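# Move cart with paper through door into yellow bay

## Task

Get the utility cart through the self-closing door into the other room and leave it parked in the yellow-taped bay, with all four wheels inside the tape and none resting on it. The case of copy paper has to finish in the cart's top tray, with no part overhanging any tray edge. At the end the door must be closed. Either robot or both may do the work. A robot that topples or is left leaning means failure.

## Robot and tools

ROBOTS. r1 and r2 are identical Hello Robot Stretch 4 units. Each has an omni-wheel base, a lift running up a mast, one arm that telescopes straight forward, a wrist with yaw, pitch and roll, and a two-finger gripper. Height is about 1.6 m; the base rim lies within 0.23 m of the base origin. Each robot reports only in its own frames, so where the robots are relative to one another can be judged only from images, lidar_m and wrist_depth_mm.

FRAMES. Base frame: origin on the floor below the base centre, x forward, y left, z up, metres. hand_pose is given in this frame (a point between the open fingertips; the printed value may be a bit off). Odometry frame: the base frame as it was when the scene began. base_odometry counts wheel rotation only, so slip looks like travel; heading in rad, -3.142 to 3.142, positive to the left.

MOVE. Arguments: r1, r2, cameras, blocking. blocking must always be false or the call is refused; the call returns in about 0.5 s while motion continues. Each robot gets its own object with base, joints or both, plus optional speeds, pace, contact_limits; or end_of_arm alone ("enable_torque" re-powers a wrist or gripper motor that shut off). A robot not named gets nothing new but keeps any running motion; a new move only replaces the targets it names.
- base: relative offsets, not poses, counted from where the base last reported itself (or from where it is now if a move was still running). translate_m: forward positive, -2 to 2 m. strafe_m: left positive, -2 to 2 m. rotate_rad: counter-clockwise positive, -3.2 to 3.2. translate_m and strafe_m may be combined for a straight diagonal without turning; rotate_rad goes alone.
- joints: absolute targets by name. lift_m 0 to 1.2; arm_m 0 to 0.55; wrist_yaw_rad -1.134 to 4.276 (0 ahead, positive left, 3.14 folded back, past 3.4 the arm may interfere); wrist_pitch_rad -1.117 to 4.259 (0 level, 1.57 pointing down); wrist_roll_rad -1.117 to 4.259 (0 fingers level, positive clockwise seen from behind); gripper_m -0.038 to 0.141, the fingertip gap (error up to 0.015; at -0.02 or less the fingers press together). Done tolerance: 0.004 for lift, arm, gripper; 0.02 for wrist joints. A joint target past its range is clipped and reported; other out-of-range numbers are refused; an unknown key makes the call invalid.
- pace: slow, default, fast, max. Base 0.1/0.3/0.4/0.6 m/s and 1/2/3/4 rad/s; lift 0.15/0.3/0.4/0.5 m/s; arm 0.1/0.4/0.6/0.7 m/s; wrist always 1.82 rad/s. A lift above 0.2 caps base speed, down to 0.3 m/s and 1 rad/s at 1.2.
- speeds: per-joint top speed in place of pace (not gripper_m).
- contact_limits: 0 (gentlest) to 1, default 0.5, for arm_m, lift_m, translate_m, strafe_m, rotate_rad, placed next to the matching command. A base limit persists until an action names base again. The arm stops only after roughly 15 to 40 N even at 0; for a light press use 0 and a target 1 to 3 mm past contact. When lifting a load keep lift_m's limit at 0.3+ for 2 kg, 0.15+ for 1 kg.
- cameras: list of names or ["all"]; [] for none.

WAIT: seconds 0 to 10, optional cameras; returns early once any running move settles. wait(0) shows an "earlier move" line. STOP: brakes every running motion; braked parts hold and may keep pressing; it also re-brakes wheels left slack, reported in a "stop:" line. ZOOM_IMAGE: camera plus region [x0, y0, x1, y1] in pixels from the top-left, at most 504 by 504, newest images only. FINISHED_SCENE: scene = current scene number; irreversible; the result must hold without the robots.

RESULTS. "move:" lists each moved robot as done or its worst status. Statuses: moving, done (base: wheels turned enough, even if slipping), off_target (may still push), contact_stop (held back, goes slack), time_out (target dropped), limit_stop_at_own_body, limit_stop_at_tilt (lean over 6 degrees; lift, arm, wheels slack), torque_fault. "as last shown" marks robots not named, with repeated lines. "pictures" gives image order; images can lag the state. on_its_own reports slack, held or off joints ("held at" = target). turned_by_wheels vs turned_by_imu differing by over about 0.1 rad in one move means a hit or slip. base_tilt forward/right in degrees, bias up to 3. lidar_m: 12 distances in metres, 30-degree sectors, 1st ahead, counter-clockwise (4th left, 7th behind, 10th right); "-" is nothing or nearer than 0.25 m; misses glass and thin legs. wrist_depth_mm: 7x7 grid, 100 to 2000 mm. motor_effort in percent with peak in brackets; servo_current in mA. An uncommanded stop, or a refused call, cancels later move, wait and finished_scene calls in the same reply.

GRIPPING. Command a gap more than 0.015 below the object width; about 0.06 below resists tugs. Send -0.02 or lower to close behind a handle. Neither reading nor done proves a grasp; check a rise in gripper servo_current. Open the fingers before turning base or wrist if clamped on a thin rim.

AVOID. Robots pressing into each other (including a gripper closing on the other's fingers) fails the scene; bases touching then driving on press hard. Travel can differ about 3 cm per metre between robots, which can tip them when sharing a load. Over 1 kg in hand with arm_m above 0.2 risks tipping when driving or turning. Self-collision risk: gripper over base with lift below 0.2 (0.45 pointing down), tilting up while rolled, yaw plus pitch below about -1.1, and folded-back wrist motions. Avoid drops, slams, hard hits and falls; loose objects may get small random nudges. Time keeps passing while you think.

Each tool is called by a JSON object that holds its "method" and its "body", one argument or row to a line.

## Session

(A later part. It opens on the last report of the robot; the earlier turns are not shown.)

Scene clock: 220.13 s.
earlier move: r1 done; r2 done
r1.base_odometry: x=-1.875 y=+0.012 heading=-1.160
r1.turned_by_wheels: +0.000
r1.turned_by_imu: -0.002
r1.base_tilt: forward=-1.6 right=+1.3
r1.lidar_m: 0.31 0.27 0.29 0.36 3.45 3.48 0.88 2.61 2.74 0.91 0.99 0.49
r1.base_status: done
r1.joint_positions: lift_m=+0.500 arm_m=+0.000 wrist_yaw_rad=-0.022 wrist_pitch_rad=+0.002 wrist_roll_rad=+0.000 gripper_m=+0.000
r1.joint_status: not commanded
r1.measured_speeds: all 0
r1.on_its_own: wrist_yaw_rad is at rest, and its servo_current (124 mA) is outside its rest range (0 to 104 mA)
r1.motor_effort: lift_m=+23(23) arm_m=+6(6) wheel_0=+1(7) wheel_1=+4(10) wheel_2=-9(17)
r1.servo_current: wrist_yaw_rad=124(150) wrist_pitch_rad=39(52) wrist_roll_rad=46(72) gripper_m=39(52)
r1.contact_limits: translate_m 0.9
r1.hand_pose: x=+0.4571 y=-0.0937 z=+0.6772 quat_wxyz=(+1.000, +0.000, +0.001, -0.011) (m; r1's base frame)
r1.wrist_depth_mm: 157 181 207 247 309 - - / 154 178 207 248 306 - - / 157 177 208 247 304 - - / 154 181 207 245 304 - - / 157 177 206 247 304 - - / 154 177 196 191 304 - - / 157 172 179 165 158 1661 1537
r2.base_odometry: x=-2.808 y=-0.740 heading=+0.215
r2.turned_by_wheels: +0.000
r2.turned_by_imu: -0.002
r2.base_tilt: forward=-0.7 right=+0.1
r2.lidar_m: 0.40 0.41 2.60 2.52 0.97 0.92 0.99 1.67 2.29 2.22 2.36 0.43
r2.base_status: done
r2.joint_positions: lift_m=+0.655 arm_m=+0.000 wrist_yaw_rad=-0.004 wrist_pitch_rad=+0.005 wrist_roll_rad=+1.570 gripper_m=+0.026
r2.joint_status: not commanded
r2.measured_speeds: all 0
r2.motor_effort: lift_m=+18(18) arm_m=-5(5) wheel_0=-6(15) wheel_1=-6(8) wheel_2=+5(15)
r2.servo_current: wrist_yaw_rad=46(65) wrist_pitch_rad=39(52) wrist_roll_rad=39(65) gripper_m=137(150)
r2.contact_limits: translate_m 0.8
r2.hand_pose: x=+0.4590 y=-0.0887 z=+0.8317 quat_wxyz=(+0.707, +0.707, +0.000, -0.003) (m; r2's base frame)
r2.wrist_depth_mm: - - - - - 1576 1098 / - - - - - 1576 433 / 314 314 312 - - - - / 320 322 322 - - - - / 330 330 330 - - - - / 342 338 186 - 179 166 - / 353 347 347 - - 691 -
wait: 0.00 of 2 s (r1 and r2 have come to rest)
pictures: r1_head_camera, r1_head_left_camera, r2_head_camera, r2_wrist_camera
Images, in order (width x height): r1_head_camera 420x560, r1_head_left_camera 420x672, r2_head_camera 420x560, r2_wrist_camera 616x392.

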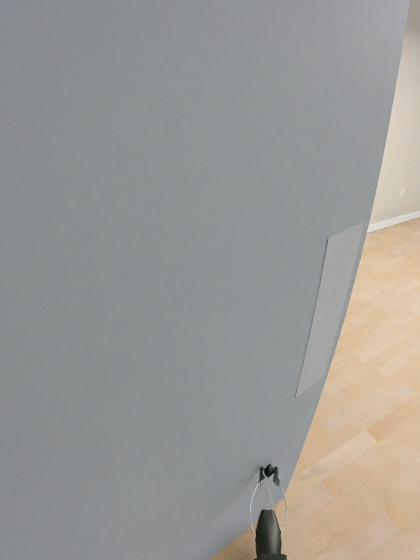

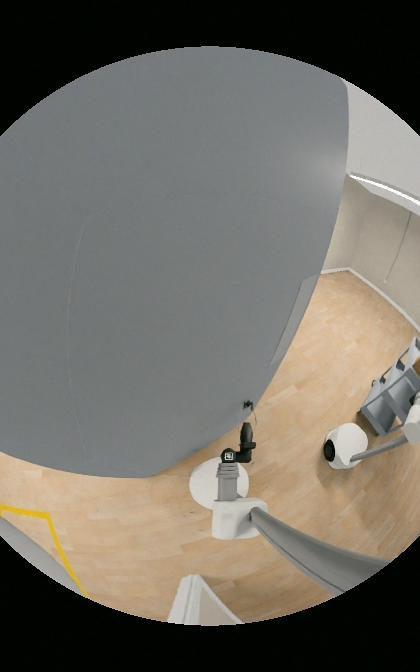

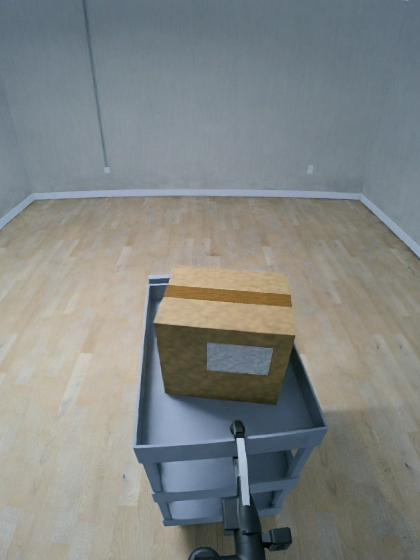

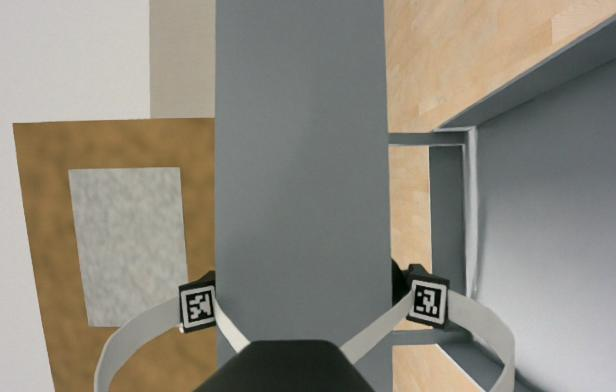

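{"method": "move", "body": {
  "blocking": false,
  "r1": {"base":{"translate_m":0.27,"strafe_m":-0.29},"pace":"slow","contact_limits":{"translate_m":0.7,"strafe_m":0.7}}
}}

{"method": "wait", "body": {
  "seconds": 6,
  "cameras": ["r1_head_camera","r1_head_left_camera","r2_head_left_camera","r2_head_right_camera"]
}}

r1: "contact_limits": translate_m and strafe_m are given together and make one move, which takes one limit: state it under one of them only
Scene clock: 226.57 s.
r1.base_odometry: x=-1.875 y=+0.012 heading=-1.160
r1.turned_by_wheels: +0.000
r1.turned_by_imu: +0.000
r1.base_tilt: forward=-1.6 right=+1.3
r1.lidar_m: 0.32 0.28 0.29 0.38 3.44 3.50 0.88 2.61 2.77 0.92 0.98 0.48
r1.base_status: done
r1.joint_positions: lift_m=+0.500 arm_m=+0.000 wrist_yaw_rad=-0.022 wrist_pitch_rad=+0.002 wrist_roll_rad=+0.000 gripper_m=+0.000
r1.joint_status: not commanded
r1.measured_speeds: all 0
r1.on_its_own: wrist_yaw_rad is at rest, and its servo_current (137 mA) is outside its rest range (0 to 104 mA)
r1.motor_effort: lift_m=+23(23) arm_m=+6(6) wheel_0=+2(7) wheel_1=+4(10) wheel_2=-9(17)
r1.servo_current: wrist_yaw_rad=137(150) wrist_pitch_rad=46(52) wrist_roll_rad=59(72) gripper_m=39(52)
r1.contact_limits: translate_m 0.9
r1.hand_pose: x=+0.4571 y=-0.0937 z=+0.6772 quat_wxyz=(+1.000, +0.000, +0.001, -0.011) (m; r1's base frame)
r1.wrist_depth_mm: 158 181 207 247 307 - - / 155 177 207 248 306 - - / 158 178 206 247 306 - - / 154 182 207 246 304 - - / 157 177 206 246 306 - - / 154 177 196 191 304 - - / 156 173 179 165 158 1537 1618
r2.base_odometry: x=-2.808 y=-0.740 heading=+0.215
r2.turned_by_wheels: +0.000
r2.turned_by_imu: +0.000
r2.base_tilt: forward=-0.6 right=+0.0
r2.lidar_m: 0.40 0.39 2.58 2.51 0.97 0.92 1.02 1.68 2.29 2.22 2.35 0.42
r2.base_status: done
r2.joint_positions: lift_m=+0.655 arm_m=+0.000 wrist_yaw_rad=-0.004 wrist_pitch_rad=+0.005 wrist_roll_rad=+1.570 gripper_m=+0.026
r2.joint_status: not commanded
r2.measured_speeds: all 0
r2.motor_effort: lift_m=+18(18) arm_m=-5(5) wheel_0=-7(15) wheel_1=-7(8) wheel_2=+5(15)
r2.servo_current: wrist_yaw_rad=52(65) wrist_pitch_rad=39(52) wrist_roll_rad=39(65) gripper_m=137(150)
r2.contact_limits: translate_m 0.8
r2.hand_pose: x=+0.4590 y=-0.0887 z=+0.8317 quat_wxyz=(+0.707, +0.707, +0.000, -0.003) (m; r2's base frame)
r2.wrist_depth_mm: - - - - - 1618 1118 / - - - - - 1618 436 / 314 315 314 - - - - / 320 322 324 - - - - / 330 329 329 - - - - / 340 336 186 - 178 165 - / 351 347 349 - - 691 -
pictures: none

not run: a call was refused earlier in this reply.

{"method": "move", "body": {
  "blocking": false,
  "r1": {"base":{"translate_m":0.27,"strafe_m":-0.29},"pace":"slow","contact_limits":{"translate_m":0.7}}
}}

{"method": "wait", "body": {
  "seconds": 6,
  "cameras": ["r1_head_camera","r1_head_left_camera","r2_head_left_camera","r2_head_right_camera"]
}}

Scene clock: 256.80 s.
move: r1 moving
r1.base_odometry: x=-1.880 y=+0.000 heading=-1.161
r1.turned_by_wheels: -0.001
r1.turned_by_imu: -0.001
r1.base_tilt: forward=-1.6 right=+1.3
r1.lidar_m: 0.32 0.28 0.28 0.37 3.46 3.52 0.90 2.62 2.79 0.92 0.99 0.49
r1.base_status: translate_m moving; strafe_m moving
r1.joint_positions: lift_m=+0.500 arm_m=+0.000 wrist_yaw_rad=-0.022 wrist_pitch_rad=+0.002 wrist_roll_rad=+0.000 gripper_m=+0.000
r1.joint_status: not commanded
r1.measured_speeds: translate_m=+0.034 strafe_m=-0.036 rotate_rad=+0.000 lift_m=+0.000 arm_m=+0.000 wrist_yaw_rad=+0.000 wrist_pitch_rad=+0.000 wrist_roll_rad=+0.000
r1.motor_effort: lift_m=+23(23) arm_m=+5(6) wheel_0=+3(7) wheel_1=-4(4) wheel_2=-11(13)
r1.servo_current: wrist_yaw_rad=130(143) wrist_pitch_rad=39(52) wrist_roll_rad=46(78) gripper_m=46(52)
r1.contact_limits: translate_m 0.7
r1.hand_pose: x=+0.4571 y=-0.0937 z=+0.6772 quat_wxyz=(+1.000, +0.000, +0.001, -0.011) (m; r1's base frame)
r1.wrist_depth_mm: 156 180 206 247 306 - - / 154 177 206 247 304 - - / 157 177 206 246 306 - - / 154 181 211 245 303 - - / 154 176 205 245 303 - - / 153 176 196 193 303 - - / 156 171 168 167 180 1618 1537
r2.base_odometry: x=-2.808 y=-0.740 heading=+0.215
r2.turned_by_wheels: +0.000
r2.turned_by_imu: +0.000
r2.base_tilt: forward=-0.6 right=+0.1
r2.lidar_m: 0.39 0.42 2.60 2.51 0.97 0.93 0.95 1.68 2.31 2.23 2.38 0.42
r2.base_status: not commanded
r2.joint_positions: lift_m=+0.655 arm_m=+0.000 wrist_yaw_rad=-0.004 wrist_pitch_rad=+0.005 wrist_roll_rad=+1.570 gripper_m=+0.026
r2.joint_status: not commanded
r2.measured_speeds: all 0
r2.motor_effort: lift_m=+18(18) arm_m=-5(5) wheel_0=-6(7) wheel_1=-7(7) wheel_2=+5(5)
r2.servo_current: wrist_yaw_rad=46(65) wrist_pitch_rad=52(52) wrist_roll_rad=52(52) gripper_m=137(143)
r2.contact_limits: translate_m 0.8
r2.hand_pose: x=+0.4590 y=-0.0887 z=+0.8317 quat_wxyz=(+0.707, +0.707, +0.000, -0.003) (m; r2's base frame)
r2.wrist_depth_mm: - - - - - 1576 1118 / - - - - - 1618 433 / 312 314 314 - - - - / 320 320 324 - - - - / 330 329 332 - - - - / 342 338 186 - 178 165 - / 351 345 349 - - 691 -
pictures: none

Scene clock: 261.53 s.
earlier move: r1 done
r1.base_odometry: x=-2.033 y=-0.351 heading=-1.159
r1.turned_by_wheels: +0.001
r1.turned_by_imu: -0.001
r1.base_tilt: forward=-1.6 right=+1.2
r1.lidar_m: 0.25 2.05 0.25 0.26 0.69 1.22 1.35 2.71 0.67 0.62 1.39 2.77
r1.base_status: done
r1.joint_positions: lift_m=+0.500 arm_m=+0.000 wrist_yaw_rad=-0.002 wrist_pitch_rad=+0.002 wrist_roll_rad=+0.000 gripper_m=+0.000
r1.joint_status: not commanded
r1.measured_speeds: all 0
r1.motor_effort: lift_m=+21(23) arm_m=+4(6) wheel_0=+5(14) wheel_1=+3(11) wheel_2=-5(14)
r1.servo_current: wrist_yaw_rad=72(150) wrist_pitch_rad=46(52) wrist_roll_rad=59(78) gripper_m=46(52)
r1.contact_limits: translate_m 0.7
r1.hand_pose: x=+0.4591 y=-0.0881 z=+0.6774 quat_wxyz=(+1.000, +0.000, +0.001, -0.001) (m; r1's base frame)
r1.wrist_depth_mm: - - - - - - - / - - - - - - - / - - - - - - - / - - - - - - - / - - - - - - - / - - 187 203 - - - / - 140 187 183 145 1576 1537
r2.base_odometry: x=-2.808 y=-0.740 heading=+0.215
r2.turned_by_wheels: +0.000
r2.turned_by_imu: +0.001
r2.base_tilt: forward=-0.7 right=+0.1
r2.lidar_m: 0.40 0.41 2.59 2.51 0.68 0.64 1.61 1.69 2.30 2.23 2.35 0.43
r2.base_status: not commanded
r2.joint_positions: lift_m=+0.655 arm_m=+0.000 wrist_yaw_rad=-0.004 wrist_pitch_rad=+0.005 wrist_roll_rad=+1.570 gripper_m=+0.026
r2.joint_status: not commanded
r2.measured_speeds: all 0
r2.motor_effort: lift_m=+18(18) arm_m=-5(5) wheel_0=-6(7) wheel_1=-7(7) wheel_2=+4(5)
r2.servo_current: wrist_yaw_rad=52(65) wrist_pitch_rad=39(52) wrist_roll_rad=52(65) gripper_m=143(143)
r2.contact_limits: translate_m 0.8
r2.hand_pose: x=+0.4590 y=-0.0887 z=+0.8317 quat_wxyz=(+0.707, +0.707, +0.000, -0.003) (m; r2's base frame)
r2.wrist_depth_mm: - - - - - 1576 1118 / - - - - - 1618 430 / 314 315 315 - - - - / 319 324 322 - - - - / 329 330 330 - - - - / 342 338 186 - 178 166 - / 349 349 349 - - 691 -
wait: 4.73 of 6 s (r1 has come to rest)
pictures: r1_head_camera, r1_head_left_camera, r2_head_left_camera, r2_head_right_camera
Images, in order (width x height): r1_head_camera 420x560, r1_head_left_camera 420x672, r2_head_left_camera 420x672, r2_head_right_camera 420x672.

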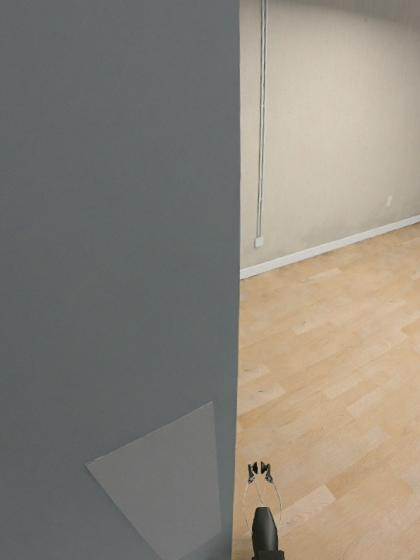

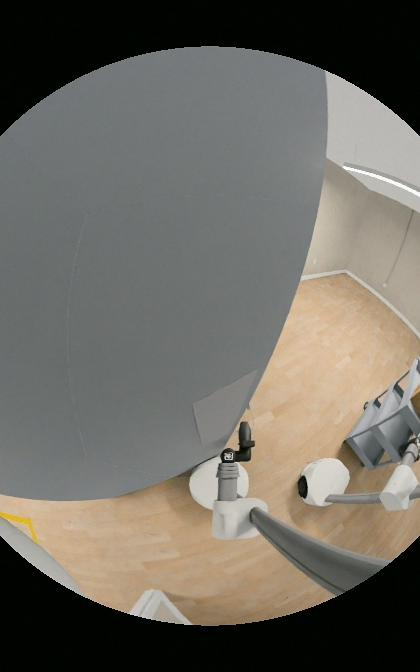

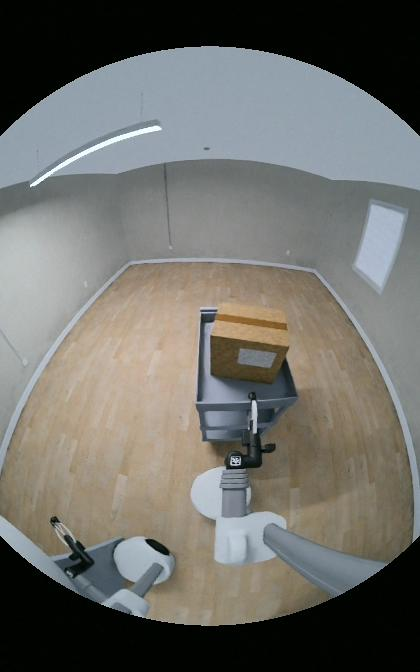

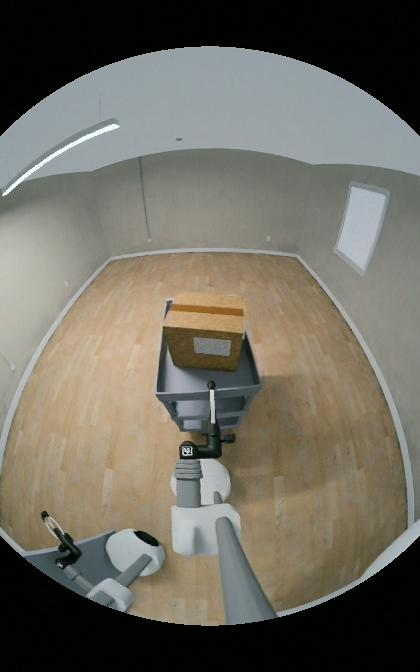

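{"method": "move", "body": {
  "blocking": false,
  "r1": {"base":{"translate_m":0.18,"strafe_m":-0.1},"pace":"slow","contact_limits":{"translate_m":0.7}}
}}

{"method": "wait", "body": {
  "seconds": 3,
  "cameras": ["r1_head_camera","r1_head_left_camera","r1_head_right_camera","r2_head_left_camera"]
}}

Scene clock: 278.53 s.
move: r1 moving
r1.base_odometry: x=-2.035 y=-0.366 heading=-1.159
r1.turned_by_wheels: +0.001
r1.turned_by_imu: +0.000
r1.base_tilt: forward=-1.6 right=+1.3
r1.lidar_m: 0.25 2.03 0.25 0.25 0.65 1.24 1.37 2.73 0.68 0.61 1.40 2.76
r1.base_status: translate_m moving; strafe_m moving
r1.joint_positions: lift_m=+0.500 arm_m=+0.000 wrist_yaw_rad=-0.002 wrist_pitch_rad=+0.002 wrist_roll_rad=+0.000 gripper_m=+0.000
r1.joint_status: not commanded
r1.measured_speeds: translate_m=+0.049 strafe_m=-0.028 rotate_rad=+0.002 lift_m=+0.000 arm_m=+0.000 wrist_yaw_rad=+0.000 wrist_pitch_rad=+0.000 wrist_roll_rad=+0.000
r1.motor_effort: lift_m=+21(21) arm_m=+4(4) wheel_0=+8(13) wheel_1=+9(9) wheel_2=-10(10)
r1.servo_current: wrist_yaw_rad=52(65) wrist_pitch_rad=46(52) wrist_roll_rad=46(59) gripper_m=39(46)
r1.contact_limits: translate_m 0.7
r1.hand_pose: x=+0.4591 y=-0.0881 z=+0.6774 quat_wxyz=(+1.000, +0.000, +0.001, -0.001) (m; r1's base frame)
r1.wrist_depth_mm: - - - - - - - / - - - - - - - / - - - - - - - / - - - - - - - / - - - - - - - / - - 186 202 - - - / - 140 187 183 145 1537 1576
r2: as last shown
r2.turned_by_imu: +0.000
r2.base_tilt: forward=-0.7 right=+0.0
r2.lidar_m: 0.39 0.42 2.58 2.50 0.66 0.63 1.62 1.68 2.31 2.21 2.36 0.41
r2.motor_effort: lift_m=+18(18) arm_m=-5(5) wheel_0=-6(6) wheel_1=-7(7) wheel_2=+5(5)
r2.servo_current: wrist_yaw_rad=52(65) wrist_pitch_rad=46(46) wrist_roll_rad=46(52) gripper_m=137(143)
r2.contact_limits: translate_m 0.8
r2.wrist_depth_mm: - - - - - 1576 1118 / - - - - - 1618 433 / 315 315 315 - - - - / 320 320 320 - - - - / 330 330 330 - - - - / 340 338 186 - 178 165 - / 351 349 349 - - 683 -
pictures: none

Scene clock: 281.53 s.
earlier move: r1 contact_stop
r1.base_odometry: x=-2.061 y=-0.550 heading=-1.140
r1.turned_by_wheels: +0.018
r1.turned_by_imu: +0.019
r1.base_tilt: forward=-1.6 right=+1.3
r1.lidar_m: 1.98 1.92 0.25 0.26 0.57 1.42 1.64 2.82 0.57 0.59 4.73 2.57
r1.base_status: translate_m contact_stop; strafe_m contact_stop
r1.joint_positions: lift_m=+0.500 arm_m=+0.000 wrist_yaw_rad=-0.002 wrist_pitch_rad=+0.002 wrist_roll_rad=+0.000 gripper_m=+0.000
r1.joint_status: not commanded
r1.measured_speeds: all 0
r1.on_its_own: the wheels are slack since a contact_stop
r1.motor_effort: lift_m=+21(21) arm_m=+4(4) wheel_0=-1(23) wheel_1=+0(31) wheel_2=+0(24)
r1.servo_current: wrist_yaw_rad=78(78) wrist_pitch_rad=39(52) wrist_roll_rad=52(65) gripper_m=46(46)
r1.contact_limits: translate_m 0.7
r1.hand_pose: x=+0.4591 y=-0.0881 z=+0.6774 quat_wxyz=(+1.000, +0.000, +0.001, -0.001) (m; r1's base frame)
r1.wrist_depth_mm: - - - - - - - / - - - - - - - / - - - - - - - / - - - - - - - / - - - - - - - / - - 186 203 - - - / - 140 187 182 145 1537 1537
r2.base_odometry: x=-2.808 y=-0.740 heading=+0.215
r2.turned_by_wheels: +0.000
r2.turned_by_imu: +0.000
r2.base_tilt: forward=-0.6 right=+0.1
r2.lidar_m: 0.38 0.40 2.58 0.93 0.57 0.58 1.62 1.69 2.31 2.22 2.37 0.45
r2.base_status: not commanded
r2.joint_positions: lift_m=+0.655 arm_m=+0.000 wrist_yaw_rad=-0.004 wrist_pitch_rad=+0.005 wrist_roll_rad=+1.570 gripper_m=+0.026
r2.joint_status: not commanded
r2.measured_speeds: all 0
r2.motor_effort: lift_m=+18(18) arm_m=-5(5) wheel_0=-6(7) wheel_1=-6(7) wheel_2=+5(5)
r2.servo_current: wrist_yaw_rad=59(65) wrist_pitch_rad=46(52) wrist_roll_rad=46(59) gripper_m=143(143)
r2.contact_limits: translate_m 0.8
r2.hand_pose: x=+0.4590 y=-0.0887 z=+0.8317 quat_wxyz=(+0.707, +0.707, +0.000, -0.003) (m; r2's base frame)
r2.wrist_depth_mm: - - - - - 1618 1098 / - - - - - 1618 430 / 314 314 314 - - - - / 320 322 324 - - - - / 329 332 330 - - - - / 342 336 186 - 178 165 - / 353 345 349 - - 699 -
wait: 3.00 s; no rest
pictures: r1_head_camera, r1_head_left_camera, r1_head_right_camera, r2_head_left_camera
Images, in order (width x height): r1_head_camera 420x560, r1_head_left_camera 420x672, r1_head_right_camera 420x672, r2_head_left_camera 420x672.

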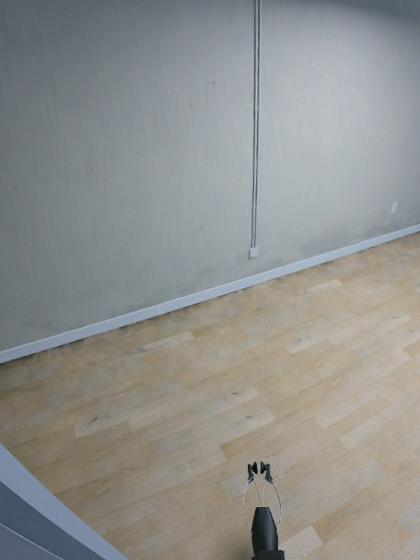

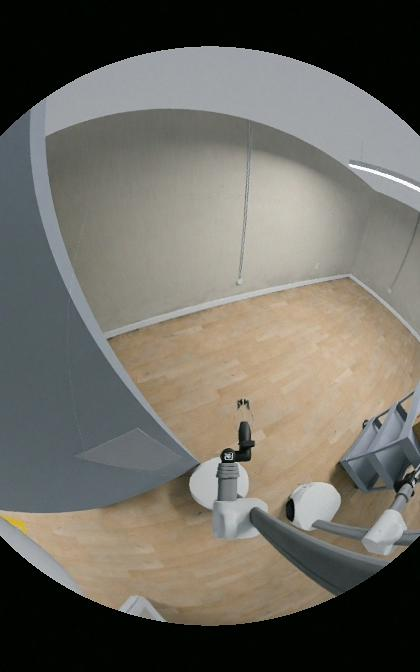

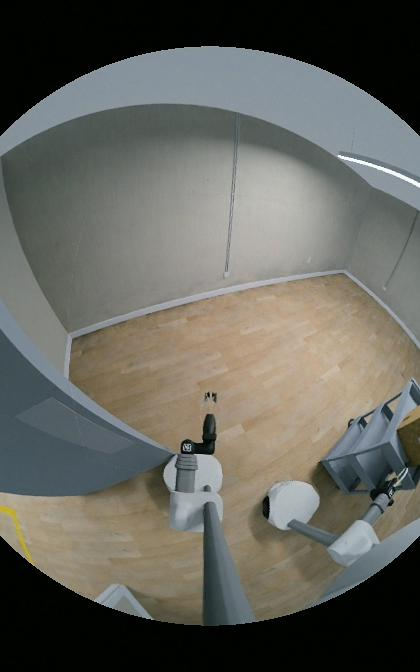

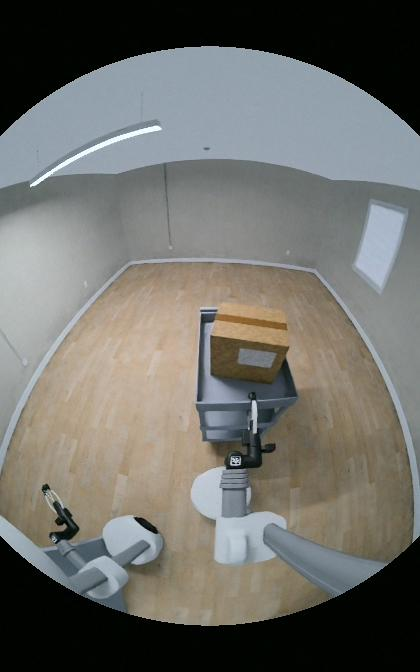

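{"method": "stop", "body": {

}}

{"method": "move", "body": {
  "blocking": false,
  "r2": {"base":{"translate_m":-0.5,"strafe_m":-0.04},"contact_limits":{"translate_m":0.7}}
}}

{"method": "wait", "body": {
  "seconds": 3,
  "cameras": ["r1_head_right_camera","r2_head_camera","r2_head_left_camera"]
}}

Scene clock: 304.00 s.
earlier move: r1 contact_stop
stop: r1's wheels hold again
r1.base_odometry: x=-2.061 y=-0.550 heading=-1.140
r1.turned_by_wheels: +0.000
r1.turned_by_imu: +0.000
r1.base_tilt: forward=-1.6 right=+1.3
r1.lidar_m: 1.99 1.92 0.25 0.25 0.56 1.42 1.64 2.83 0.56 0.56 4.74 2.55
r1.base_status: translate_m contact_stop (by the wheels' count: +0.171 of +0.180); strafe_m contact_stop (by the wheels' count: -0.105 of -0.100)
r1.joint_positions: lift_m=+0.500 arm_m=+0.000 wrist_yaw_rad=-0.002 wrist_pitch_rad=+0.002 wrist_roll_rad=+0.000 gripper_m=+0.000
r1.joint_status: not commanded
r1.measured_speeds: all 0
r1.motor_effort: lift_m=+21(21) arm_m=+4(4) wheel_0=+0(23) wheel_1=+0(31) wheel_2=+0(24)
r1.servo_current: wrist_yaw_rad=52(78) wrist_pitch_rad=39(52) wrist_roll_rad=39(65) gripper_m=39(46)
r1.contact_limits: translate_m 0.7
r1.hand_pose: x=+0.4591 y=-0.0881 z=+0.6774 quat_wxyz=(+1.000, +0.000, +0.001, -0.001) (m; r1's base frame)
r1.wrist_depth_mm: - - - - - - - / - - - - - - - / - - - - - - - / - - - - - - - / - - - - - - - / - - 186 203 - - - / - 140 187 183 145 1537 1537
r2.base_odometry: x=-2.808 y=-0.740 heading=+0.215
r2.turned_by_wheels: +0.000
r2.turned_by_imu: +0.000
r2.base_tilt: forward=-0.7 right=+0.1
r2.lidar_m: 0.38 0.41 2.60 0.90 0.56 0.59 1.61 1.65 2.29 2.23 2.38 0.42
r2.base_status: not commanded
r2.joint_positions: lift_m=+0.655 arm_m=+0.000 wrist_yaw_rad=-0.004 wrist_pitch_rad=+0.005 wrist_roll_rad=+1.570 gripper_m=+0.026
r2.joint_status: not commanded
r2.measured_speeds: all 0
r2.motor_effort: lift_m=+18(18) arm_m=-5(5) wheel_0=-6(7) wheel_1=-7(7) wheel_2=+5(5)
r2.servo_current: wrist_yaw_rad=52(65) wrist_pitch_rad=46(52) wrist_roll_rad=46(59) gripper_m=143(143)
r2.contact_limits: translate_m 0.8
r2.hand_pose: x=+0.4590 y=-0.0887 z=+0.8317 quat_wxyz=(+0.707, +0.707, +0.000, -0.003) (m; r2's base frame)
r2.wrist_depth_mm: - - - - - 1576 1118 / - - - - - 1576 433 / 314 315 315 - - - - / 320 320 322 - - - - / 330 329 329 - - - - / 342 336 186 - 178 165 - / 349 345 347 - - 699 -
pictures: none

Scene clock: 304.50 s.
move: r2 moving
r1: as last shown
r1.base_tilt: forward=-1.6 right=+1.2
r1.lidar_m: 1.98 1.92 0.25 0.25 0.58 1.43 1.61 2.83 0.56 0.59 4.74 2.56
r1.motor_effort: lift_m=+21(21) arm_m=+4(4) wheel_0=+0(1) wheel_1=+0(0) wheel_2=+0(0)
r1.servo_current: wrist_yaw_rad=59(59) wrist_pitch_rad=52(52) wrist_roll_rad=46(52) gripper_m=46(46)
r1.contact_limits: translate_m 0.7
r1.wrist_depth_mm: - - - - - - - / - - - - - - - / - - - - - - - / - - - - - - - / - - - - - - - / - - 187 203 - - - / - 140 187 183 145 1576 1576
r2.base_odometry: x=-2.838 y=-0.750 heading=+0.215
r2.turned_by_wheels: +0.000
r2.turned_by_imu: +0.000
r2.base_tilt: forward=-0.6 right=+0.0
r2.lidar_m: 0.40 0.42 2.57 0.91 0.55 0.58 1.58 1.65 2.30 2.21 2.35 0.42
r2.base_status: translate_m moving; strafe_m moving
r2.joint_positions: lift_m=+0.655 arm_m=+0.000 wrist_yaw_rad=+0.002 wrist_pitch_rad=+0.005 wrist_roll_rad=+1.570 gripper_m=+0.026
r2.joint_status: not commanded
r2.measured_speeds: translate_m=-0.124 strafe_m=-0.010 rotate_rad=+0.000 lift_m=+0.000 arm_m=+0.000 wrist_yaw_rad=+0.026 wrist_pitch_rad=+0.000 wrist_roll_rad=+0.000
r2.motor_effort: lift_m=+18(18) arm_m=-5(5) wheel_0=-6(13) wheel_1=-11(12) wheel_2=+19(19)
r2.servo_current: wrist_yaw_rad=46(59) wrist_pitch_rad=46(52) wrist_roll_rad=39(52) gripper_m=137(143)
r2.contact_limits: translate_m 0.7
r2.hand_pose: x=+0.4595 y=-0.0870 z=+0.8317 quat_wxyz=(+0.707, +0.707, +0.002, -0.001) (m; r2's base frame)
r2.wrist_depth_mm: - - 185 185 - 1576 1118 / - - 185 185 - 1576 - / 306 309 186 - - - - / 317 320 322 - - - - / 332 332 334 - - - - / 345 342 186 - 178 166 - / - 357 357 - - 691 -
pictures: none

Scene clock: 307.17 s.
earlier move: r2 done
r1.base_odometry: x=-2.061 y=-0.550 heading=-1.140
r1.turned_by_wheels: +0.000
r1.turned_by_imu: +0.000
r1.base_tilt: forward=-1.6 right=+1.3
r1.lidar_m: 1.98 1.92 0.25 0.25 0.54 1.41 0.50 0.44 0.61 0.70 4.72 2.54
r1.base_status: not commanded
r1.joint_positions: lift_m=+0.500 arm_m=+0.000 wrist_yaw_rad=-0.002 wrist_pitch_rad=+0.002 wrist_roll_rad=+0.000 gripper_m=+0.000
r1.joint_status: not commanded
r1.measured_speeds: all 0
r1.motor_effort: lift_m=+21(21) arm_m=+4(4) wheel_0=+0(1) wheel_1=+0(0) wheel_2=+0(0)
r1.servo_current: wrist_yaw_rad=39(65) wrist_pitch_rad=39(52) wrist_roll_rad=65(65) gripper_m=39(52)
r1.contact_limits: translate_m 0.7
r1.hand_pose: x=+0.4591 y=-0.0881 z=+0.6774 quat_wxyz=(+1.000, +0.000, +0.001, -0.001) (m; r1's base frame)
r1.wrist_depth_mm: - - - - - - - / - - - - - - - / - - - - - - - / - - - - - - - / - - - - - - - / - - 186 202 - - - / - 140 187 183 145 1537 1576
r2.base_odometry: x=-3.288 y=-0.886 heading=+0.215
r2.turned_by_wheels: +0.000
r2.turned_by_imu: +0.001
r2.base_tilt: forward=-0.6 right=+0.1
r2.lidar_m: 0.40 0.51 0.52 0.40 0.48 1.02 1.13 1.14 1.68 2.17 2.30 0.41
r2.base_status: done
r2.joint_positions: lift_m=+0.655 arm_m=+0.000 wrist_yaw_rad=+0.005 wrist_pitch_rad=+0.005 wrist_roll_rad=+1.570 gripper_m=+0.026
r2.joint_status: not commanded
r2.measured_speeds: all 0
r2.motor_effort: lift_m=+18(18) arm_m=-5(5) wheel_0=-3(13) wheel_1=-3(12) wheel_2=+3(22)
r2.servo_current: wrist_yaw_rad=52(65) wrist_pitch_rad=39(52) wrist_roll_rad=39(59) gripper_m=137(143)
r2.contact_limits: translate_m 0.7
r2.hand_pose: x=+0.4598 y=-0.0861 z=+0.8317 quat_wxyz=(+0.707, +0.707, +0.003, +0.000) (m; r2's base frame)
r2.wrist_depth_mm: 349 340 137 139 - - - / 260 263 145 145 - - - / 283 286 154 153 154 - - / 312 314 163 163 - - - / 357 351 174 173 - 699 - / - 377 183 182 179 173 - / - - - - - 1756 -
wait: 2.67 of 3 s (r2 has come to rest)
pictures: r1_head_right_camera, r2_head_camera, r2_head_left_camera
Images, in order (width x height): r1_head_right_camera 420x672, r2_head_camera 420x560, r2_head_left_camera 420x672.

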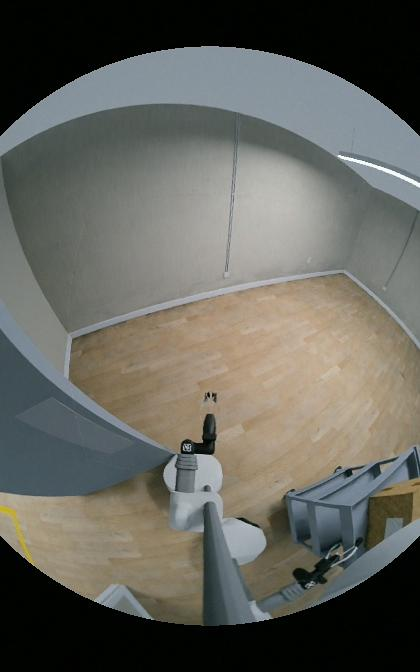

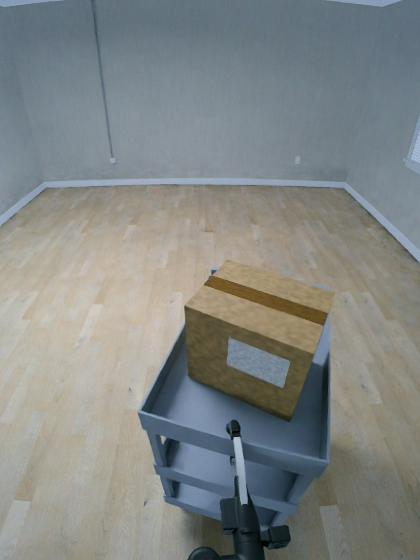

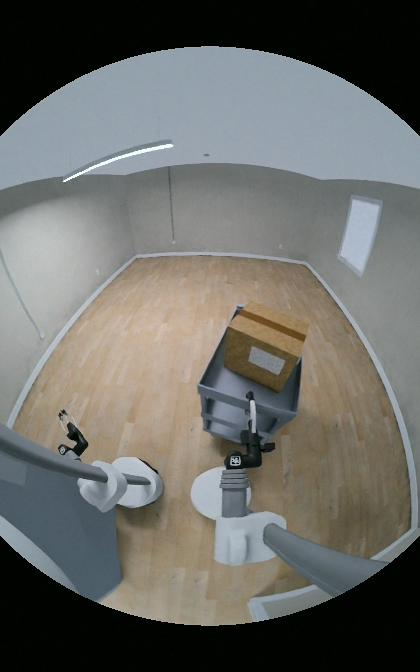

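{"method": "move", "body": {
  "blocking": false,
  "r2": {"base":{"translate_m":-1.05,"strafe_m":0.075},"contact_limits":{"translate_m":0.7}}
}}

{"method": "wait", "body": {
  "seconds": 1.0,
  "cameras": ["r2_head_left_camera"]
}}

{"method": "wait", "body": {
  "seconds": 4,
  "cameras": ["r1_head_right_camera","r2_head_camera","r2_head_left_camera","r2_head_right_camera"]
}}

Scene clock: 328.97 s.
move: r2 moving
r1: as last shown
r1.lidar_m: 1.98 1.93 0.25 0.25 0.59 1.41 0.46 0.42 0.67 0.74 4.74 2.55
r1.motor_effort: lift_m=+21(21) arm_m=+3(4) wheel_0=+0(1) wheel_1=+0(0) wheel_2=+0(0)
r1.servo_current: wrist_yaw_rad=52(59) wrist_pitch_rad=39(46) wrist_roll_rad=65(72) gripper_m=46(46)
r1.contact_limits: translate_m 0.7
r1.wrist_depth_mm: - - - - - - - / - - - - - - - / - - - - - - - / - - - - - - - / - - - - - - - / - - 186 203 - - - / - 139 187 183 144 1537 1537
r2.base_odometry: x=-3.319 y=-0.891 heading=+0.214
r2.turned_by_wheels: +0.000
r2.turned_by_imu: +0.000
r2.base_tilt: forward=-0.6 right=+0.1
r2.lidar_m: 0.41 0.52 0.48 0.39 0.54 1.06 1.11 1.09 1.61 2.16 2.32 0.40
r2.base_status: translate_m moving; strafe_m moving
r2.joint_positions: lift_m=+0.655 arm_m=+0.000 wrist_yaw_rad=+0.004 wrist_pitch_rad=+0.005 wrist_roll_rad=+1.570 gripper_m=+0.026
r2.joint_status: not commanded
r2.measured_speeds: translate_m=-0.122 strafe_m=+0.009 rotate_rad=-0.001 lift_m=+0.000 arm_m=+0.000 wrist_yaw_rad=-0.009 wrist_pitch_rad=+0.000 wrist_roll_rad=+0.000
r2.motor_effort: lift_m=+18(18) arm_m=-5(5) wheel_0=-11(11) wheel_1=-8(10) wheel_2=+16(18)
r2.servo_current: wrist_yaw_rad=46(59) wrist_pitch_rad=46(46) wrist_roll_rad=39(52) gripper_m=137(143)
r2.contact_limits: translate_m 0.7
r2.hand_pose: x=+0.4597 y=-0.0864 z=+0.8317 quat_wxyz=(+0.707, +0.707, +0.003, -0.001) (m; r2's base frame)
r2.wrist_depth_mm: 353 342 139 140 - - - / 260 263 147 147 - - - / 285 287 156 154 - - - / 314 315 165 164 - 809 - / 357 349 176 175 186 683 - / - 375 183 182 181 172 - / - - - - - 1708 -
pictures: none

Scene clock: 329.97 s.
earlier move: r2 moving
r1.base_odometry: x=-2.061 y=-0.550 heading=-1.140
r1.turned_by_wheels: +0.000
r1.turned_by_imu: +0.000
r1.base_tilt: forward=-1.5 right=+1.3
r1.lidar_m: 1.98 1.92 0.25 0.25 0.58 1.42 0.47 0.51 0.56 4.31 4.73 2.56
r1.base_status: not commanded
r1.joint_positions: lift_m=+0.500 arm_m=+0.000 wrist_yaw_rad=-0.002 wrist_pitch_rad=+0.002 wrist_roll_rad=+0.000 gripper_m=+0.000
r1.joint_status: not commanded
r1.measured_speeds: all 0
r1.motor_effort: lift_m=+21(21) arm_m=+4(4) wheel_0=+0(1) wheel_1=+0(0) wheel_2=+0(0)
r1.servo_current: wrist_yaw_rad=39(65) wrist_pitch_rad=46(46) wrist_roll_rad=46(72) gripper_m=39(46)
r1.contact_limits: translate_m 0.7
r1.hand_pose: x=+0.4591 y=-0.0881 z=+0.6774 quat_wxyz=(+1.000, +0.000, +0.001, -0.001) (m; r1's base frame)
r1.wrist_depth_mm: - - - - - - - / - - - - - - - / - - - - - - - / - - - - - - - / - - - - - - - / - - 186 202 - - - / - 140 187 183 145 1537 1537
r2.base_odometry: x=-3.556 y=-0.925 heading=+0.214
r2.turned_by_wheels: -0.001
r2.turned_by_imu: -0.002
r2.base_tilt: forward=-0.7 right=+0.1
r2.lidar_m: 0.41 3.48 0.43 0.48 0.79 0.96 3.87 0.87 1.25 2.17 2.32 0.37
r2.base_status: translate_m moving; strafe_m moving
r2.joint_positions: lift_m=+0.655 arm_m=+0.000 wrist_yaw_rad=-0.006 wrist_pitch_rad=+0.005 wrist_roll_rad=+1.570 gripper_m=+0.026
r2.joint_status: not commanded
r2.measured_speeds: translate_m=-0.299 strafe_m=+0.023 rotate_rad=+0.002 lift_m=+0.000 arm_m=+0.000 wrist_yaw_rad=+0.000 wrist_pitch_rad=+0.000 wrist_roll_rad=+0.000
r2.motor_effort: lift_m=+18(18) arm_m=-4(5) wheel_0=-11(18) wheel_1=-7(11) wheel_2=+7(18)
r2.servo_current: wrist_yaw_rad=52(59) wrist_pitch_rad=46(52) wrist_roll_rad=59(59) gripper_m=137(143)
r2.contact_limits: translate_m 0.7
r2.hand_pose: x=+0.4589 y=-0.0891 z=+0.8317 quat_wxyz=(+0.707, +0.707, +0.000, -0.004) (m; r2's base frame)
r2.wrist_depth_mm: 239 236 127 126 126 - - / 255 256 134 135 - - - / 282 286 146 145 - - - / 319 322 158 156 - 741 - / - 368 172 170 182 647 - / - 404 182 - 180 173 - / - - - - - 1618 -
wait: 1.00 s; no rest
pictures: r2_head_left_camera
Images, in order (width x height): r2_head_left_camera 420x672.

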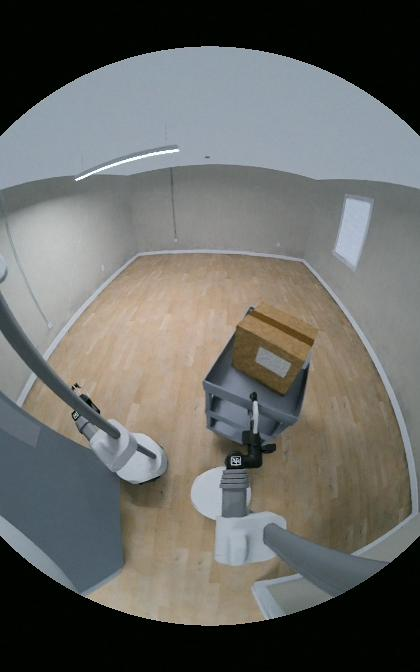

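Scene clock: 333.47 s.
earlier move: r2 done
r1.base_odometry: x=-2.061 y=-0.550 heading=-1.140
r1.turned_by_wheels: +0.000
r1.turned_by_imu: +0.000
r1.base_tilt: forward=-1.6 right=+1.3
r1.lidar_m: 1.99 1.93 0.25 0.28 0.58 0.90 0.65 0.83 2.98 4.31 4.74 2.58
r1.base_status: not commanded
r1.joint_positions: lift_m=+0.500 arm_m=+0.000 wrist_yaw_rad=-0.002 wrist_pitch_rad=+0.002 wrist_roll_rad=+0.000 gripper_m=+0.000
r1.joint_status: not commanded
r1.measured_speeds: all 0
r1.motor_effort: lift_m=+21(21) arm_m=+4(4) wheel_0=+0(1) wheel_1=+0(0) wheel_2=+0(0)
r1.servo_current: wrist_yaw_rad=52(72) wrist_pitch_rad=39(52) wrist_roll_rad=46(72) gripper_m=39(52)
r1.contact_limits: translate_m 0.7
r1.hand_pose: x=+0.4591 y=-0.0881 z=+0.6774 quat_wxyz=(+1.000, +0.000, +0.001, -0.001) (m; r1's base frame)
r1.wrist_depth_mm: - - - - - - - / - - - - - - - / - - - - - - - / - - - - - - - / - - - - - - - / - - 187 202 - - - / - 140 187 183 145 1537 1576
r2.base_odometry: x=-4.330 y=-1.036 heading=+0.213
r2.turned_by_wheels: +0.000
r2.turned_by_imu: -0.006
r2.base_tilt: forward=-0.7 right=+0.1
r2.lidar_m: 0.43 0.98 0.70 0.63 2.72 3.12 3.00 3.04 0.32 0.34 0.47 0.31
r2.base_status: done
r2.joint_positions: lift_m=+0.655 arm_m=+0.000 wrist_yaw_rad=-0.009 wrist_pitch_rad=+0.005 wrist_roll_rad=+1.570 gripper_m=+0.026
r2.joint_status: not commanded
r2.measured_speeds: all 0
r2.motor_effort: lift_m=+18(18) arm_m=-5(5) wheel_0=-10(18) wheel_1=-6(11) wheel_2=-3(18)
r2.servo_current: wrist_yaw_rad=59(65) wrist_pitch_rad=46(52) wrist_roll_rad=52(59) gripper_m=130(143)
r2.contact_limits: translate_m 0.7
r2.hand_pose: x=+0.4586 y=-0.0900 z=+0.8317 quat_wxyz=(+0.707, +0.707, -0.001, -0.005) (m; r2's base frame)
r2.wrist_depth_mm: 205 - - - - - - / 239 - - - - - - / 304 322 - - - - - / - 413 113 118 - - - / - - 149 144 - 1499 466 / - - 180 170 178 173 - / - - - - - 377 382
wait: 3.50 of 4 s (r2 has come to rest)
pictures: r1_head_right_camera, r2_head_camera, r2_head_left_camera, r2_head_right_camera
Images, in order (width x height): r1_head_right_camera 420x672, r2_head_camera 420x560, r2_head_left_camera 420x672, r2_head_right_camera 420x672.

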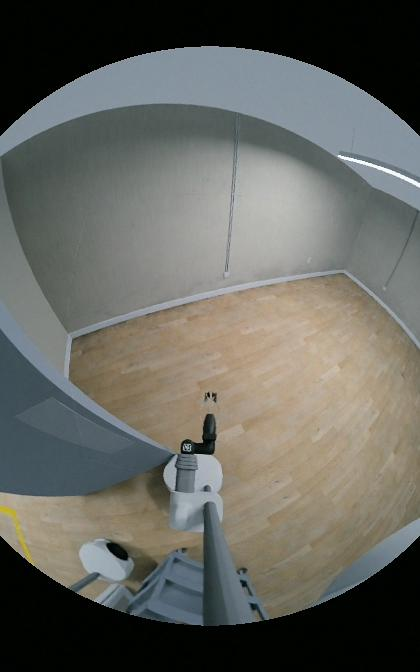

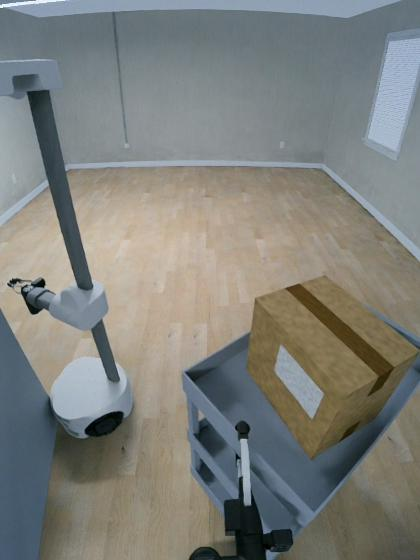

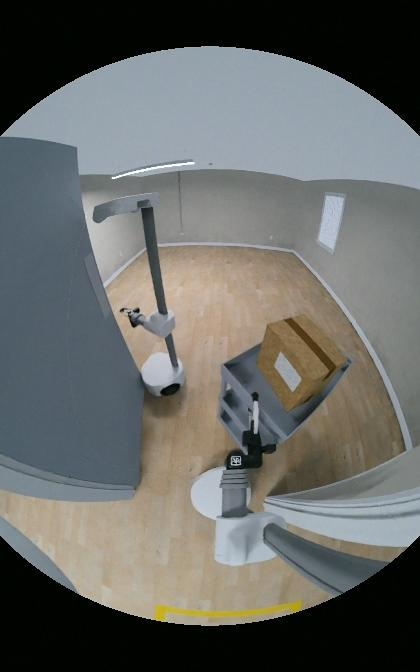

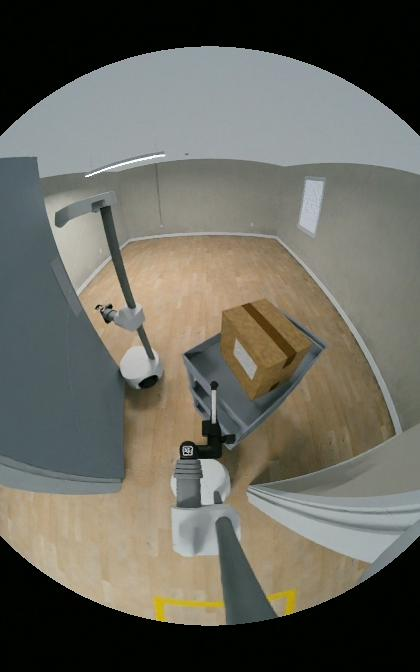

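{"method": "move", "body": {
  "blocking": false,
  "r2": {"base":{"strafe_m":0.3},"pace":"slow","contact_limits":{"strafe_m":0.6}}
}}

{"method": "wait", "body": {
  "seconds": 4.5,
  "cameras": ["r2_head_camera","r2_head_left_camera","r2_head_right_camera"]
}}

Scene clock: 430.53 s.
move: r2 moving
r1: as last shown
r1.lidar_m: 1.96 1.93 0.25 0.25 0.59 0.89 0.65 0.85 3.00 4.30 4.74 2.54
r1.servo_current: wrist_yaw_rad=52(52) wrist_pitch_rad=46(52) wrist_roll_rad=65(65) gripper_m=39(46)
r1.contact_limits: translate_m 0.7
r1.wrist_depth_mm: - - - - - - - / - - - - - - - / - - - - - - - / - - - - - - - / - - - - - - - / - - 186 202 - - - / - 140 187 183 145 1537 1618
r2.base_odometry: x=-4.332 y=-1.022 heading=+0.212
r2.turned_by_wheels: -0.001
r2.turned_by_imu: -0.001
r2.base_tilt: forward=-0.7 right=+0.1
r2.lidar_m: 0.44 0.96 0.67 0.61 2.71 3.12 3.00 3.09 0.35 0.34 0.40 0.31
r2.base_status: strafe_m moving
r2.joint_positions: lift_m=+0.655 arm_m=+0.000 wrist_yaw_rad=-0.014 wrist_pitch_rad=+0.005 wrist_roll_rad=+1.570 gripper_m=+0.026
r2.joint_status: not commanded
r2.measured_speeds: translate_m=+0.000 strafe_m=+0.056 rotate_rad=-0.001 lift_m=+0.000 arm_m=+0.000 wrist_yaw_rad=-0.010 wrist_pitch_rad=+0.000 wrist_roll_rad=+0.000
r2.motor_effort: lift_m=+18(18) arm_m=-4(5) wheel_0=-19(19) wheel_1=+3(6) wheel_2=+0(3)
r2.servo_current: wrist_yaw_rad=72(78) wrist_pitch_rad=39(52) wrist_roll_rad=46(59) gripper_m=137(137)
r2.contact_limits: strafe_m 0.6
r2.hand_pose: x=+0.4581 y=-0.0914 z=+0.8317 quat_wxyz=(+0.707, +0.707, -0.003, -0.007) (m; r2's base frame)
r2.wrist_depth_mm: 208 - - - - - - / 241 - - - - - - / 303 306 - 104 - - - / - 413 117 117 - - - / - - 146 147 148 1537 477 / - - 183 174 180 173 - / - - - - 377 375 382
pictures: none

Scene clock: 434.17 s.
earlier move: r2 done
r1.base_odometry: x=-2.061 y=-0.550 heading=-1.140
r1.turned_by_wheels: +0.000
r1.turned_by_imu: +0.000
r1.base_tilt: forward=-1.6 right=+1.3
r1.lidar_m: 1.97 1.91 0.25 0.25 0.56 0.49 0.51 0.84 3.02 4.31 4.72 2.54
r1.base_status: not commanded
r1.joint_positions: lift_m=+0.500 arm_m=+0.000 wrist_yaw_rad=-0.002 wrist_pitch_rad=+0.002 wrist_roll_rad=+0.000 gripper_m=+0.000
r1.joint_status: not commanded
r1.measured_speeds: all 0
r1.motor_effort: lift_m=+21(21) arm_m=+3(4) wheel_0=+0(1) wheel_1=+0(0) wheel_2=+0(0)
r1.servo_current: wrist_yaw_rad=52(65) wrist_pitch_rad=39(52) wrist_roll_rad=46(72) gripper_m=39(52)
r1.contact_limits: translate_m 0.7
r1.hand_pose: x=+0.4591 y=-0.0881 z=+0.6774 quat_wxyz=(+1.000, +0.000, +0.001, -0.001) (m; r1's base frame)
r1.wrist_depth_mm: - - - - - - - / - - - - - - - / - - - - - - - / - - - - - - - / - - - - - - - / - - 186 202 - - - / - 140 188 183 145 1537 1618
r2.base_odometry: x=-4.393 y=-0.743 heading=+0.212
r2.turned_by_wheels: +0.000
r2.turned_by_imu: -0.009
r2.base_tilt: forward=-0.7 right=+0.1
r2.lidar_m: 0.42 0.56 0.37 0.32 0.39 3.09 3.01 3.13 0.67 0.63 0.34 0.28
r2.base_status: done
r2.joint_positions: lift_m=+0.655 arm_m=+0.000 wrist_yaw_rad=-0.027 wrist_pitch_rad=+0.005 wrist_roll_rad=+1.570 gripper_m=+0.026
r2.joint_status: not commanded
r2.measured_speeds: all 0
r2.on_its_own: wrist_yaw_rad is at rest, and its servo_current (182 mA) is outside its rest range (0 to 104 mA)
r2.motor_effort: lift_m=+18(18) arm_m=+4(5) wheel_0=-7(22) wheel_1=+0(6) wheel_2=-10(11)
r2.servo_current: wrist_yaw_rad=182(182) wrist_pitch_rad=46(52) wrist_roll_rad=46(65) gripper_m=137(143)
r2.contact_limits: strafe_m 0.6
r2.hand_pose: x=+0.4568 y=-0.0953 z=+0.8317 quat_wxyz=(+0.707, +0.707, -0.008, -0.011) (m; r2's base frame)
r2.wrist_depth_mm: - - - - - - - / - - - - - - - / - - - - - - - / - - - - - - - / - - - - - - - / - - 180 156 181 172 397 / 798 798 788 - - 820 798
wait: 3.63 of 4.5 s (r2 has come to rest)
pictures: r2_head_camera, r2_head_left_camera, r2_head_right_camera
Images, in order (width x height): r2_head_camera 420x560, r2_head_left_camera 420x672, r2_head_right_camera 420x672.

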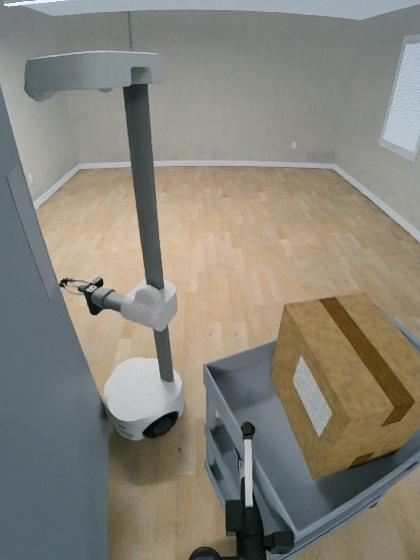

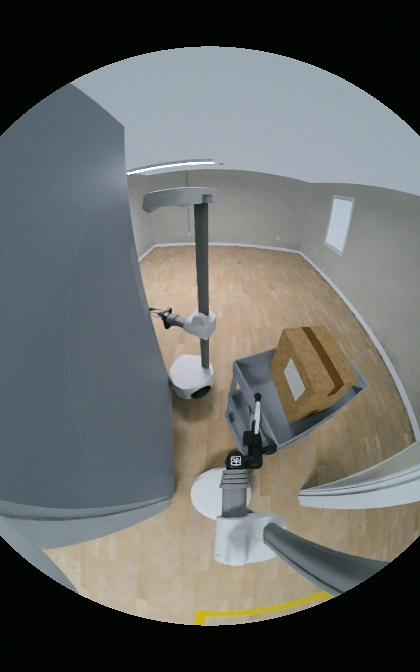

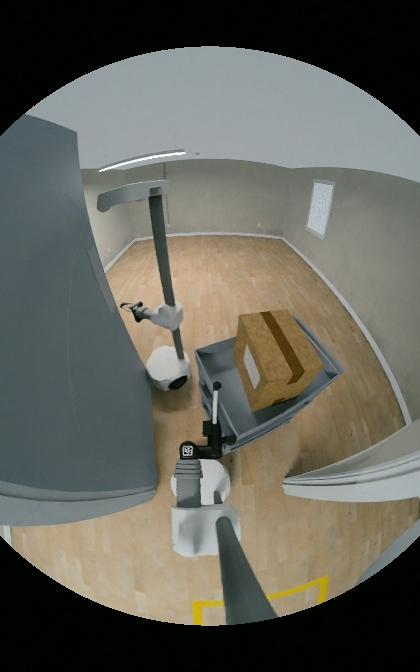

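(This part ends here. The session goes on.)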